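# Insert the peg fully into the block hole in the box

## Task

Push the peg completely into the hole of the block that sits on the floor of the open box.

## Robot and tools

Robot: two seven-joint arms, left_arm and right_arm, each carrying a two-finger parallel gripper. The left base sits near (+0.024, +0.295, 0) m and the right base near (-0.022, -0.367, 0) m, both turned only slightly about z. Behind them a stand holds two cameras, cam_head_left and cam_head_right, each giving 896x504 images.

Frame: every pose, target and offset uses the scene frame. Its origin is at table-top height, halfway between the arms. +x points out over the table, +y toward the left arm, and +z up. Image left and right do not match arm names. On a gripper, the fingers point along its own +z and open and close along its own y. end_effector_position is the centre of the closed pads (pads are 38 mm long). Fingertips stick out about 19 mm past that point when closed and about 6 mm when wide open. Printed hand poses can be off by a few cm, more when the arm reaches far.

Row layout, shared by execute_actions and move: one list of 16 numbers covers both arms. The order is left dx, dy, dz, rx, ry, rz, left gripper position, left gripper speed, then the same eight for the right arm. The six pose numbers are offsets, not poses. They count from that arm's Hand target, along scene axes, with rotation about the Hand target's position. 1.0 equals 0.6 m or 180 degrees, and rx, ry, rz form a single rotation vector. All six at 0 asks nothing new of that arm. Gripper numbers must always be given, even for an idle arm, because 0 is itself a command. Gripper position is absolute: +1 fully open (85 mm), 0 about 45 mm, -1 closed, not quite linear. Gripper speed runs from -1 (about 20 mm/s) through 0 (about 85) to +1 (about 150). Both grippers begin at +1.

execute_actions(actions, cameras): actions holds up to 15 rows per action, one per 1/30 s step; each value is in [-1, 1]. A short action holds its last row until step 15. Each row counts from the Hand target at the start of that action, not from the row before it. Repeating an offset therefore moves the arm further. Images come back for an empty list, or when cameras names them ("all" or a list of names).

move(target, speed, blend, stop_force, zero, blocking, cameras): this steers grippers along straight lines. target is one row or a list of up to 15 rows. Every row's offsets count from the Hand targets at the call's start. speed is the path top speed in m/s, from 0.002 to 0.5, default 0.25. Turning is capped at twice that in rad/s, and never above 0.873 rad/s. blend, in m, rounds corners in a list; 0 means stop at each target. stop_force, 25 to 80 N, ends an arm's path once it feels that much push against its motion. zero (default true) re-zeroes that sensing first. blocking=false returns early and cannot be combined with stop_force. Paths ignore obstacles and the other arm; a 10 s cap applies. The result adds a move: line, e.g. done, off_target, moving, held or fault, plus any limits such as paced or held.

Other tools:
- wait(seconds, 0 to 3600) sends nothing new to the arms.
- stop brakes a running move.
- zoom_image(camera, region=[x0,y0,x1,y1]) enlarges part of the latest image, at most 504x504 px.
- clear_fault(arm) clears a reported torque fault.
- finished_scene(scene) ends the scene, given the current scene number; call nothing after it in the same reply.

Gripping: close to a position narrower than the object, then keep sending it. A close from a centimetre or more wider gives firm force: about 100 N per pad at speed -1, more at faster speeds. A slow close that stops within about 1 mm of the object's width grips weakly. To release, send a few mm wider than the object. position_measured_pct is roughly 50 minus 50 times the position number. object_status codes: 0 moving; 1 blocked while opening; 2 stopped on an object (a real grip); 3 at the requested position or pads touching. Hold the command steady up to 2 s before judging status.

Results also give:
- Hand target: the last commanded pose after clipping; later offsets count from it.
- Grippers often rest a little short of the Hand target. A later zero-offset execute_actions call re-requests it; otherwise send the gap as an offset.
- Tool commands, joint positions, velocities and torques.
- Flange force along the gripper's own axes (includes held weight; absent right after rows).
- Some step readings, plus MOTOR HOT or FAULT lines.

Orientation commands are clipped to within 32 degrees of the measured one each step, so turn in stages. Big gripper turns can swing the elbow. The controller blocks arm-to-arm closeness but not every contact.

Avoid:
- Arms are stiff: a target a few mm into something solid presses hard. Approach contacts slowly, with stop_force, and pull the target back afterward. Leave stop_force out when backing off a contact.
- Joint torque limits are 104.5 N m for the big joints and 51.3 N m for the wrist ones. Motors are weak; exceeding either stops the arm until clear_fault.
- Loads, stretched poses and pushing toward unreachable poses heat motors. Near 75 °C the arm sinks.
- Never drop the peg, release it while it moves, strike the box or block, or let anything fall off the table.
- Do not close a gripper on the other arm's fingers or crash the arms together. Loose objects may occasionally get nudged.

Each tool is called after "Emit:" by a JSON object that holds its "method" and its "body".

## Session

Emit:
{"method": "execute_actions", "body": {"actions": []}}

Scene clock: 0.00 s.
left_arm: end_effector_position=(+0.5127, +0.2484, +0.1737) position_measured_pct=0.0 object_status=3 motor_current_ma=0 end_effector_quat_wxyz=(+0.343, +0.605, -0.509, +0.508) | right_arm: end_effector_position=(+0.4494, -0.2962, +0.2606) position_measured_pct=0.0 object_status=3 motor_current_ma=0 end_effector_quat_wxyz=(+0.506, +0.744, -0.282, +0.333)
Joint positions: left_arm=[-0.586 0.934 0.026 1.767 1.171 1.456 1.893] | right_arm=[-0.627 0.861 -0.19 1.476 1.065 1.852 2.816]
Joint velocities: within noise
Joint torques (N m): no reading
Motor temperatures (°C): left_arm=[34 33 31 31 38 36 40] | right_arm=[32 29 27 33 39 34 38]
Flange force (N): no reading
Hand target: left_arm +0.5127, +0.2484, +0.1737; +0.343, +0.605, -0.509, +0.508 | right_arm +0.4494, -0.2962, +0.2606; +0.506, +0.744, -0.282, +0.333
Tool commands: left_gripper/position=+1.0 left_gripper/speed=+1.0 right_gripper/position=+1.0 right_gripper/speed=+1.0

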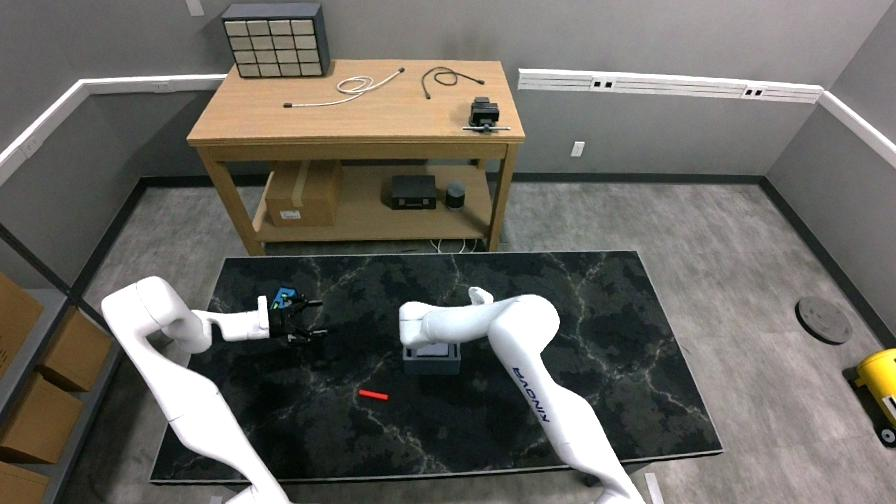

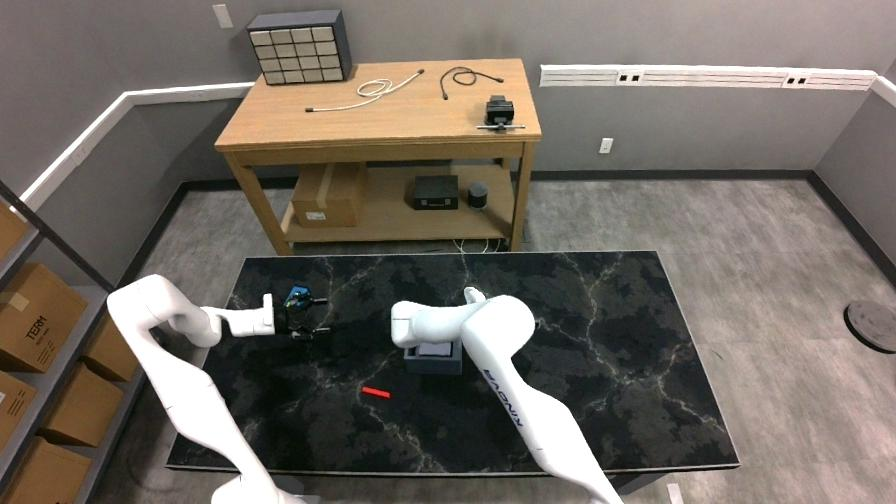

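Emit:
{"method": "zoom_image", "body": {"camera": "cam_head_left", "region": [356, 378, 392, 414]}}

Emit:
{"method": "move", "body": {"target": [[0, 0, 0, 0, 0, 0, 1, 1, 0, 0, 0.15, 0, 0, 0, 1, 1], [0, 0, 0, 0, 0, 0, 1, 1, -0.2823, -0.2063, 0.2, 0.4045, 0.0903, 0, 1, 1]], "speed": 0.4, "blend": [0.05, 0], "blocking": false}}

Scaled by 14.000.

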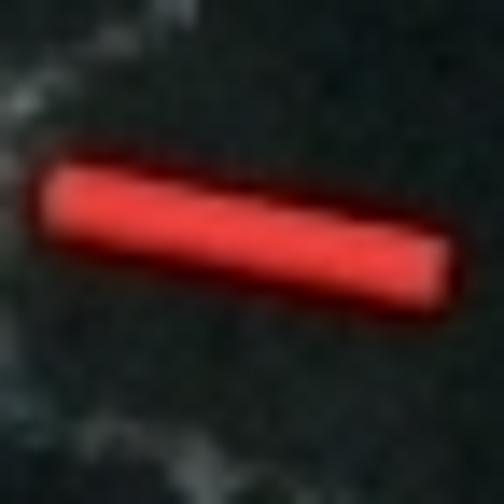

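Scene clock: 9.93 s.
left_arm: end_effector_position=(+0.5127, +0.2484, +0.1737) position_measured_pct=0.0 object_status=3 motor_current_ma=0 end_effector_quat_wxyz=(+0.343, +0.605, -0.509, +0.508) | right_arm: end_effector_position=(+0.4453, -0.2997, +0.3338) position_measured_pct=0.0 object_status=3 motor_current_ma=0 end_effector_quat_wxyz=(+0.495, +0.751, -0.285, +0.331)
Joint positions: left_arm=[-0.586 0.934 0.026 1.767 1.171 1.456 1.893] | right_arm=[-0.624 0.724 -0.191 1.448 1.074 1.909 2.956]
Joint velocities: left_arm=[within noise] | right_arm=[0.083 -0.531 -0.067 -0.002 -0.071 0.01 0.379]
Joint torques (N m): left_arm=[-0.36 -19.94 3.57 -2.84 0.78 2.88 0.23] | right_arm=[0.98 -18.89 -0.33 -6.11 2.12 2.35 0.12]
Flange force (N): left_arm=[-3.1 -0.3 1.6] | right_arm=[-1.1 2.9 0.3]
Hand target: left_arm +0.5127, +0.2484, +0.1737; +0.343, +0.605, -0.509, +0.508 | right_arm +0.4346, -0.3070, +0.3532; +0.467, +0.775, -0.294, +0.308
Tool commands: left_gripper/position=+1.0 left_gripper/speed=+1.0 right_gripper/position=+1.0 right_gripper/speed=+1.0
Off the commanded pose: left_arm 0.000 m, 0 deg | right_arm 0.210 m, 73 deg.
move: running; path passed 1 of 2 targets; blend cut to 0.045 m at target 1

Emit:
{"method": "move", "body": {"target": [[-0.2825, -0.2718, -0.0895, 0.5308, 0.0390, -0.0809, -0.1, 1, 0, 0, 0, 0, 0, 0, 1, 1], [-0.2825, -0.2718, -0.2475, 0.5308, 0.0390, -0.0809, -0.1, 1, 0, 0, 0, 0, 0, 0, 1, 1], [-0.2825, -0.2718, -0.2475, 0.5308, 0.0390, -0.0809, -1, -1, 0, 0, 0, 0, 0, 0, 1, 1]], "speed": [0.42, 0.12, 0.1], "blend": [0.01, 0, 0], "cameras": ["cam_head_left"]}}

Emit:
{"method": "zoom_image", "body": {"camera": "cam_head_left", "region": [340, 360, 412, 420]}}

Emit:
{"method": "zoom_image", "body": {"camera": "cam_head_left", "region": [395, 305, 470, 380]}}

a move is refused until a result has shown your running move's end: call wait (it returns as soon as the move ends) or stop first; nothing of this call was run
Scene clock: 56.63 s.
left_arm: end_effector_position=(+0.5127, +0.2484, +0.1737) position_measured_pct=0.0 object_status=3 motor_current_ma=0 end_effector_quat_wxyz=(+0.343, +0.605, -0.509, +0.508) | right_arm: end_effector_position=(+0.2800, -0.4199, +0.3805) position_measured_pct=0.0 object_status=3 motor_current_ma=0 end_effector_quat_wxyz=(-0.001, +0.935, -0.355, +0.000)
Joint positions: left_arm=[-0.586 0.934 0.026 1.767 1.171 1.456 1.893] | right_arm=[0.139 -0.021 -0.006 1.635 -0.001 1.527 4.08]
Joint torques (N m): left_arm=[-0.36 -20.04 3.57 -2.84 0.76 2.87 0.25] | right_arm=[1.18 -8.04 -0.71 -9.94 0.66 0.2 -0.04]
Flange force (N): left_arm=[-3.3 -0.4 1.6] | right_arm=[-3.1 1.4 3.1]
Hand target: left_arm +0.5127, +0.2484, +0.1737; +0.343, +0.605, -0.509, +0.508 | right_arm +0.2800, -0.4199, +0.3805; -0.001, +0.935, -0.355, +0.000
Tool commands: left_gripper/position=+1.0 left_gripper/speed=+1.0 right_gripper/position=+1.0 right_gripper/speed=+1.0
Off the commanded pose: left_arm 0.000 m, 0 deg | right_arm 0.000 m, 0 deg.
earlier move: done; blend cut to 0.045 m at target 1

Scaled by 7.000.
This view is cut from an older image: the scene may have changed since it was taken.

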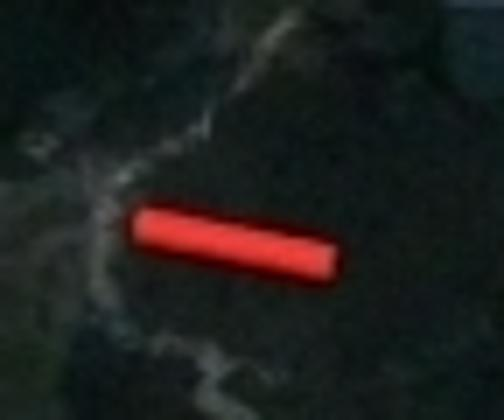

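Scaled by 6.720.
This view is cut from an older image: the scene may have changed since it was taken.

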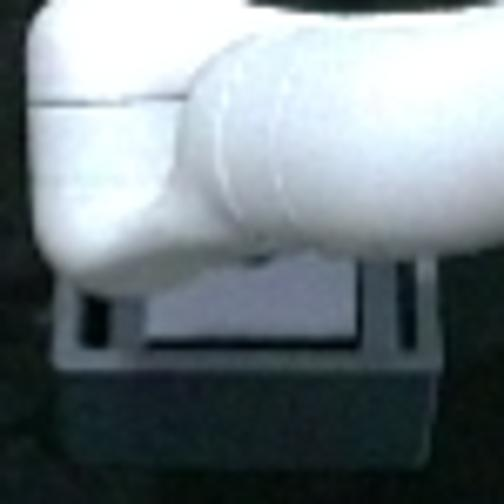

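Emit:
{"method": "move", "body": {"target": [[-0.2825, -0.2718, -0.0895, 0.5308, 0.0390, -0.0809, -0.1, 1, 0, 0, 0, 0, 0, 0, 1, 1], [-0.2825, -0.2718, -0.2475, 0.5308, 0.0390, -0.0809, -0.1, 1, 0, 0, 0, 0, 0, 0, 1, 1], [-0.2825, -0.2718, -0.2475, 0.5308, 0.0390, -0.0809, -1, -1, 0, 0, 0, 0, 0, 0, 1, 1]], "speed": [0.42, 0.12, 0.1], "blend": [0.01, 0, 0], "cameras": ["cam_head_left"]}}

Emit:
{"method": "zoom_image", "body": {"camera": "cam_head_left", "region": [340, 360, 412, 420]}}

Emit:
{"method": "zoom_image", "body": {"camera": "cam_head_left", "region": [395, 305, 470, 380]}}

Scene clock: 71.33 s.
left_arm: end_effector_position=(+0.3432, +0.0854, +0.0252) position_measured_pct=86.1 object_status=0 motor_current_ma=1000 end_effector_quat_wxyz=(+0.134, -0.625, +0.761, +0.110) | right_arm: end_effector_position=(+0.2800, -0.4199, +0.3805) position_measured_pct=0.0 object_status=3 motor_current_ma=0 end_effector_quat_wxyz=(-0.001, +0.935, -0.355, +0.000)
Joint positions: left_arm=[1.074 0.783 -0.438 1.897 0 0.686 3.648] | right_arm=[0.139 -0.021 -0.006 1.635 -0.001 1.527 4.08]
Joint torques (N m): left_arm=[-1.24 -14.56 -1.8 -2.9 -0.75 0.04 0.27] | right_arm=[1.16 -8.01 -0.69 -9.91 0.64 0.22 -0.04]
Motor temperatures (°C): left_arm=[34 34 31 31 38 36 40] | right_arm=[32 30 27 34 39 34 38]
Flange force (N): left_arm=[-0.2 1.3 -7.3] | right_arm=[-3.1 1.4 3.0]
Hand target: left_arm +0.3432, +0.0854, +0.0252; +0.134, -0.625, +0.761, +0.110 | right_arm +0.2800, -0.4199, +0.3805; -0.001, +0.935, -0.355, +0.000
Off the commanded pose: left_arm 0.000 m, 0 deg | right_arm 0.000 m, 0 deg.
move: done

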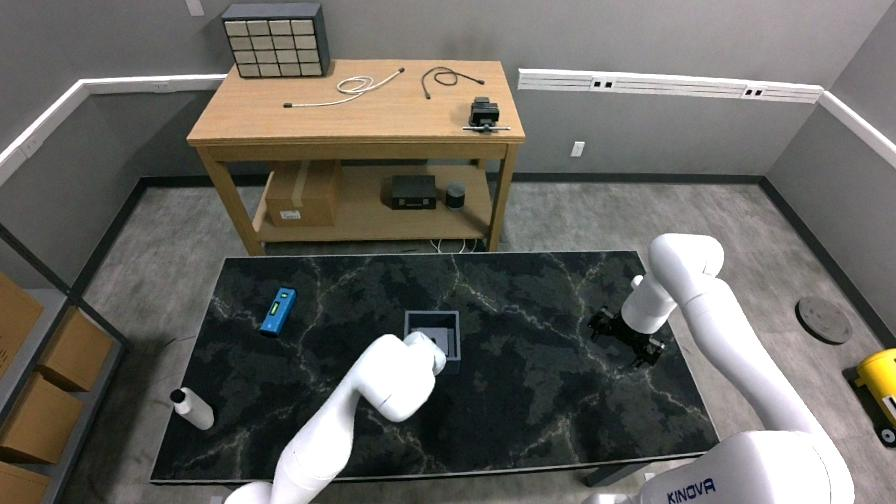

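Scaled by 7.000.

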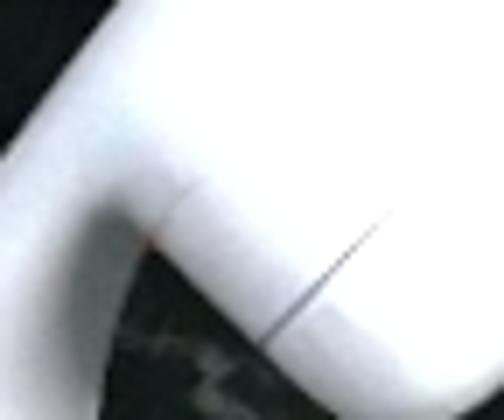

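Scaled by 6.720.

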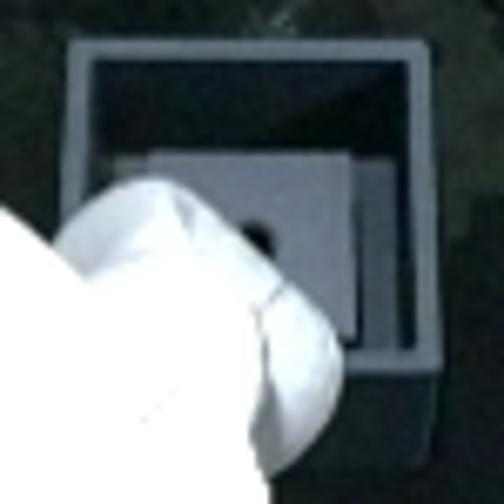

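Emit:
{"method": "move", "body": {"target": [[0, 0, 0.2413, 0, 0, 0, -1, -1, 0, 0, 0, 0, 0, 0, 1, 1], [0.2422, -0.21, 0.308, -0.4982, 0.0493, 0.0493, -1, -1, 0, 0, 0, 0, 0, 0, 1, 1], [0.2422, -0.21, 0.2013, -0.4982, 0.0493, 0.0493, -1, -1, 0, 0, 0, 0, 0, 0, 1, 1]], "speed": [0.25, 0.42, 0.15], "blend": [0.03, 0.01, 0], "cameras": ["all"]}}

Emit:
{"method": "zoom_image", "body": {"camera": "cam_head_left", "region": [416, 314, 448, 350]}}

Emit:
{"method": "zoom_image", "body": {"camera": "cam_head_right", "region": [420, 314, 452, 350]}}

Scene clock: 92.30 s.
left_arm: end_effector_position=(+0.4885, -0.0406, +0.1460) position_measured_pct=86.1 object_status=2 motor_current_ma=50 end_effector_quat_wxyz=(+0.406, +0.579, -0.579, +0.405) | right_arm: end_effector_position=(+0.2800, -0.4199, +0.3805) position_measured_pct=0.0 object_status=3 motor_current_ma=0 end_effector_quat_wxyz=(-0.001, +0.935, -0.355, +0.000)
Joint positions: left_arm=[0.055 0.923 0.012 1.792 1.452 1.229 2.024] | right_arm=[0.139 -0.021 -0.006 1.635 -0.001 1.527 4.08]
Joint torques (N m): left_arm=[-0.41 -20.74 3.5 -3.82 0.78 2.83 0.33] | right_arm=[1.16 -8.01 -0.72 -9.95 0.64 0.2 -0.06]
Flange force (N): left_arm=[-3.0 0.3 2.2] | right_arm=[-3.1 1.5 3.1]
Hand target: left_arm +0.4885, -0.0406, +0.1459; +0.406, +0.579, -0.579, +0.405 | right_arm +0.2800, -0.4199, +0.3805; -0.001, +0.935, -0.355, +0.000
Off the commanded pose: left_arm 0.000 m, 0 deg | right_arm 0.000 m, 0 deg.
move: done

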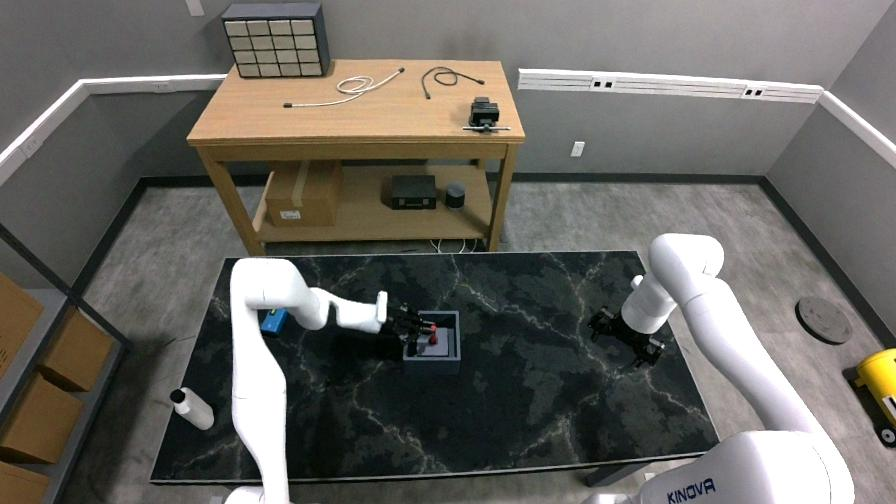

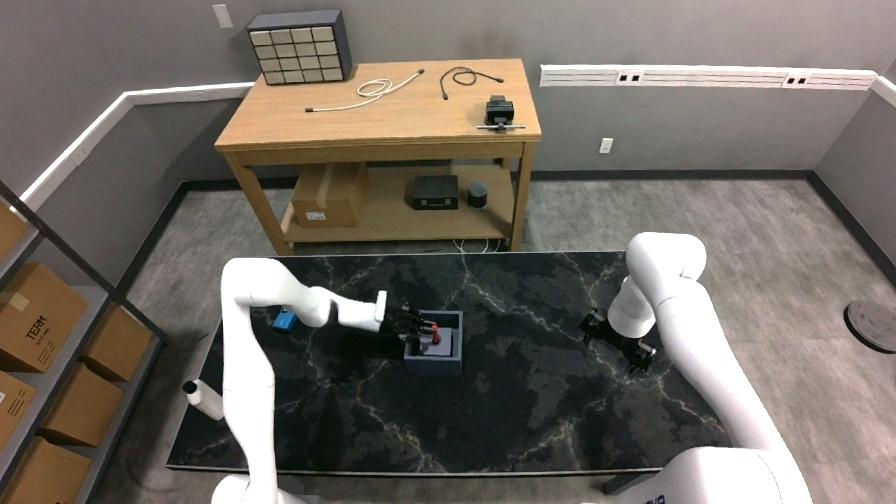

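Scaled by 14.000.

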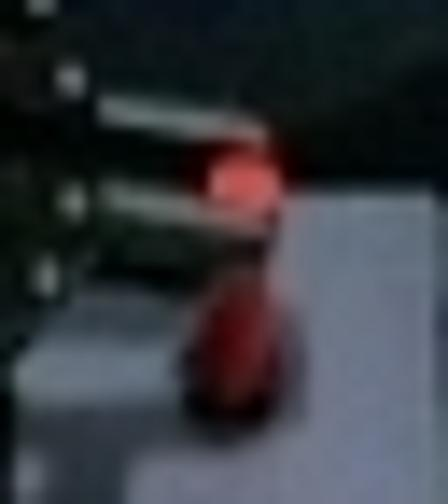

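Scaled by 14.000.

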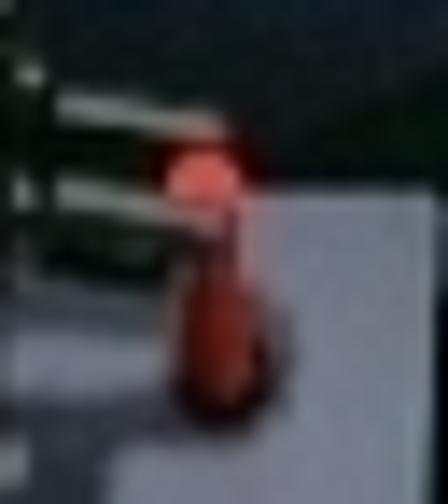

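Emit:
{"method": "move", "body": {"target": [[0.0042, -0.002, 0, 0, 0, 0, -1, -1, 0, 0, 0, 0, 0, 0, 1, 1], [0.0042, -0.002, -0.07, 0, 0, 0, -1, -1, 0, 0, 0, 0, 0, 0, 1, 1]], "speed": [0.05, 0.035], "stop_force": 25, "cameras": ["cam_head_left"]}}

Emit:
{"method": "zoom_image", "body": {"camera": "cam_head_left", "region": [405, 305, 465, 365]}}

Scene clock: 127.13 s.
left_arm: end_effector_position=(+0.4910, -0.0418, +0.1039) position_measured_pct=86.1 object_status=2 motor_current_ma=50 end_effector_quat_wxyz=(+0.406, +0.579, -0.579, +0.405) | right_arm: end_effector_position=(+0.2800, -0.4199, +0.3805) position_measured_pct=0.0 object_status=3 motor_current_ma=0 end_effector_quat_wxyz=(-0.001, +0.935, -0.355, +0.000)
Joint positions: left_arm=[0.056 1.02 0.015 1.766 1.477 1.218 1.951] | right_arm=[0.139 -0.021 -0.006 1.635 -0.001 1.527 4.08]
Joint torques (N m): left_arm=[0.12 -21.35 4.32 -4.75 1.64 2.52 0.11] | right_arm=[1.18 -8.01 -0.71 -9.91 0.69 0.21 -0.06]
Flange force (N): left_arm=[-2.6 3.9 -2.1] | right_arm=[-3.1 1.4 3.0]
Hand target: left_arm +0.4910, -0.0418, +0.1039; +0.406, +0.579, -0.579, +0.405 | right_arm +0.2800, -0.4199, +0.3805; -0.001, +0.935, -0.355, +0.000
Off the commanded pose: left_arm 0.000 m, 0 deg | right_arm 0.000 m, 0 deg.
move: done

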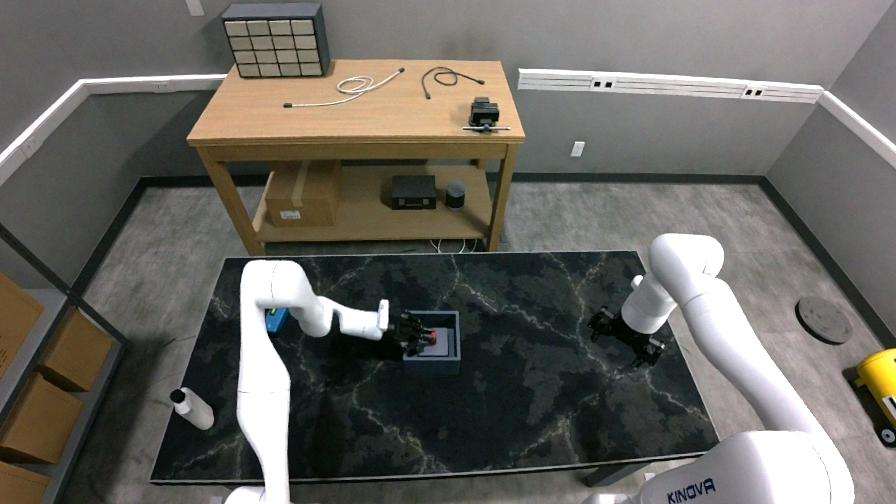

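Scaled by 8.400.

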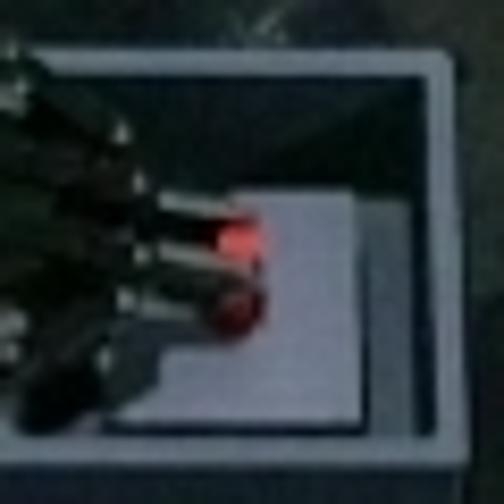

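Emit:
{"method": "move", "body": {"target": [[0, 0, 0, 0, 0, 0, -0.45, -0.5, 0, 0, 0, 0, 0, 0, 1, 1], [0, 0.15, 0.06, 0, 0, 0, -0.45, -0.5, 0, 0, 0, 0, 0, 0, 1, 1]], "speed": [0.1, 0.25], "cameras": ["all"]}}

Emit:
{"method": "zoom_image", "body": {"camera": "cam_head_left", "region": [416, 314, 448, 350]}}

Emit:
{"method": "zoom_image", "body": {"camera": "cam_head_right", "region": [420, 314, 452, 350]}}

Scene clock: 136.60 s.
left_arm: end_effector_position=(+0.4910, +0.0481, +0.1399) position_measured_pct=72.7 object_status=3 motor_current_ma=0 end_effector_quat_wxyz=(+0.406, +0.579, -0.579, +0.405) | right_arm: end_effector_position=(+0.2800, -0.4199, +0.3805) position_measured_pct=0.0 object_status=3 motor_current_ma=0 end_effector_quat_wxyz=(-0.001, +0.935, -0.355, +0.000)
Joint positions: left_arm=[-0.09 0.94 -0.055 1.779 1.313 1.351 1.995] | right_arm=[0.139 -0.021 -0.006 1.635 -0.001 1.527 4.08]
Joint torques (N m): left_arm=[-0.34 -20.48 3.28 -3.34 0.81 2.75 0.24] | right_arm=[1.2 -8.02 -0.69 -9.91 0.66 0.22 -0.05]
Flange force (N): left_arm=[-2.8 0.1 1.5] | right_arm=[-3.1 1.3 3.0]
Hand target: left_arm +0.4910, +0.0482, +0.1399; +0.406, +0.579, -0.579, +0.405 | right_arm +0.2800, -0.4199, +0.3805; -0.001, +0.935, -0.355, +0.000
Off the commanded pose: left_arm 0.000 m, 0 deg | right_arm 0.000 m, 0 deg.
move: done

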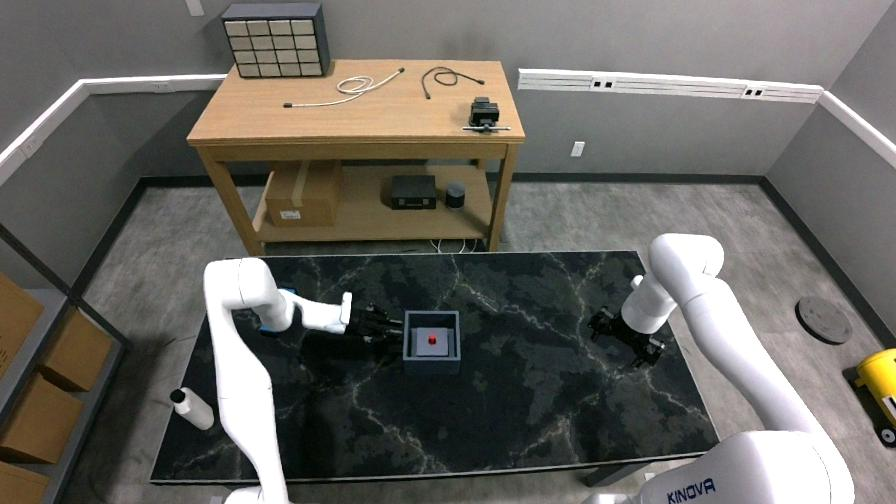

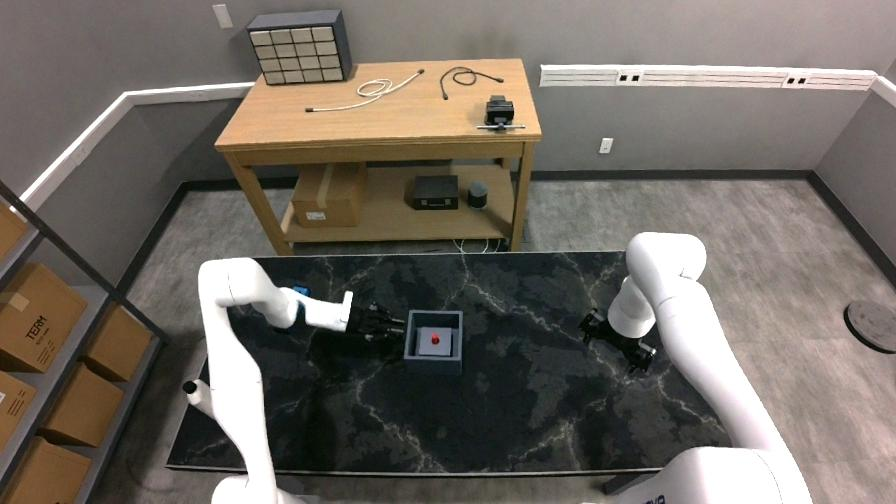

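Scaled by 14.000.

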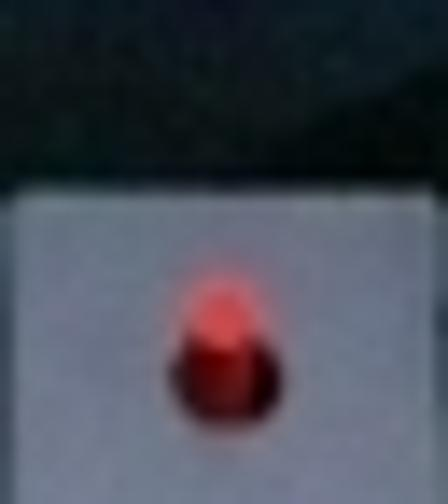

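Scaled by 14.000.

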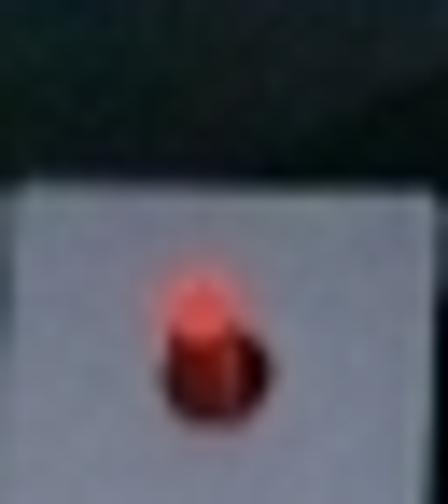

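Emit:
{"method": "finished_scene", "body": {"scene": 3}}

The scene is finished: the task was done.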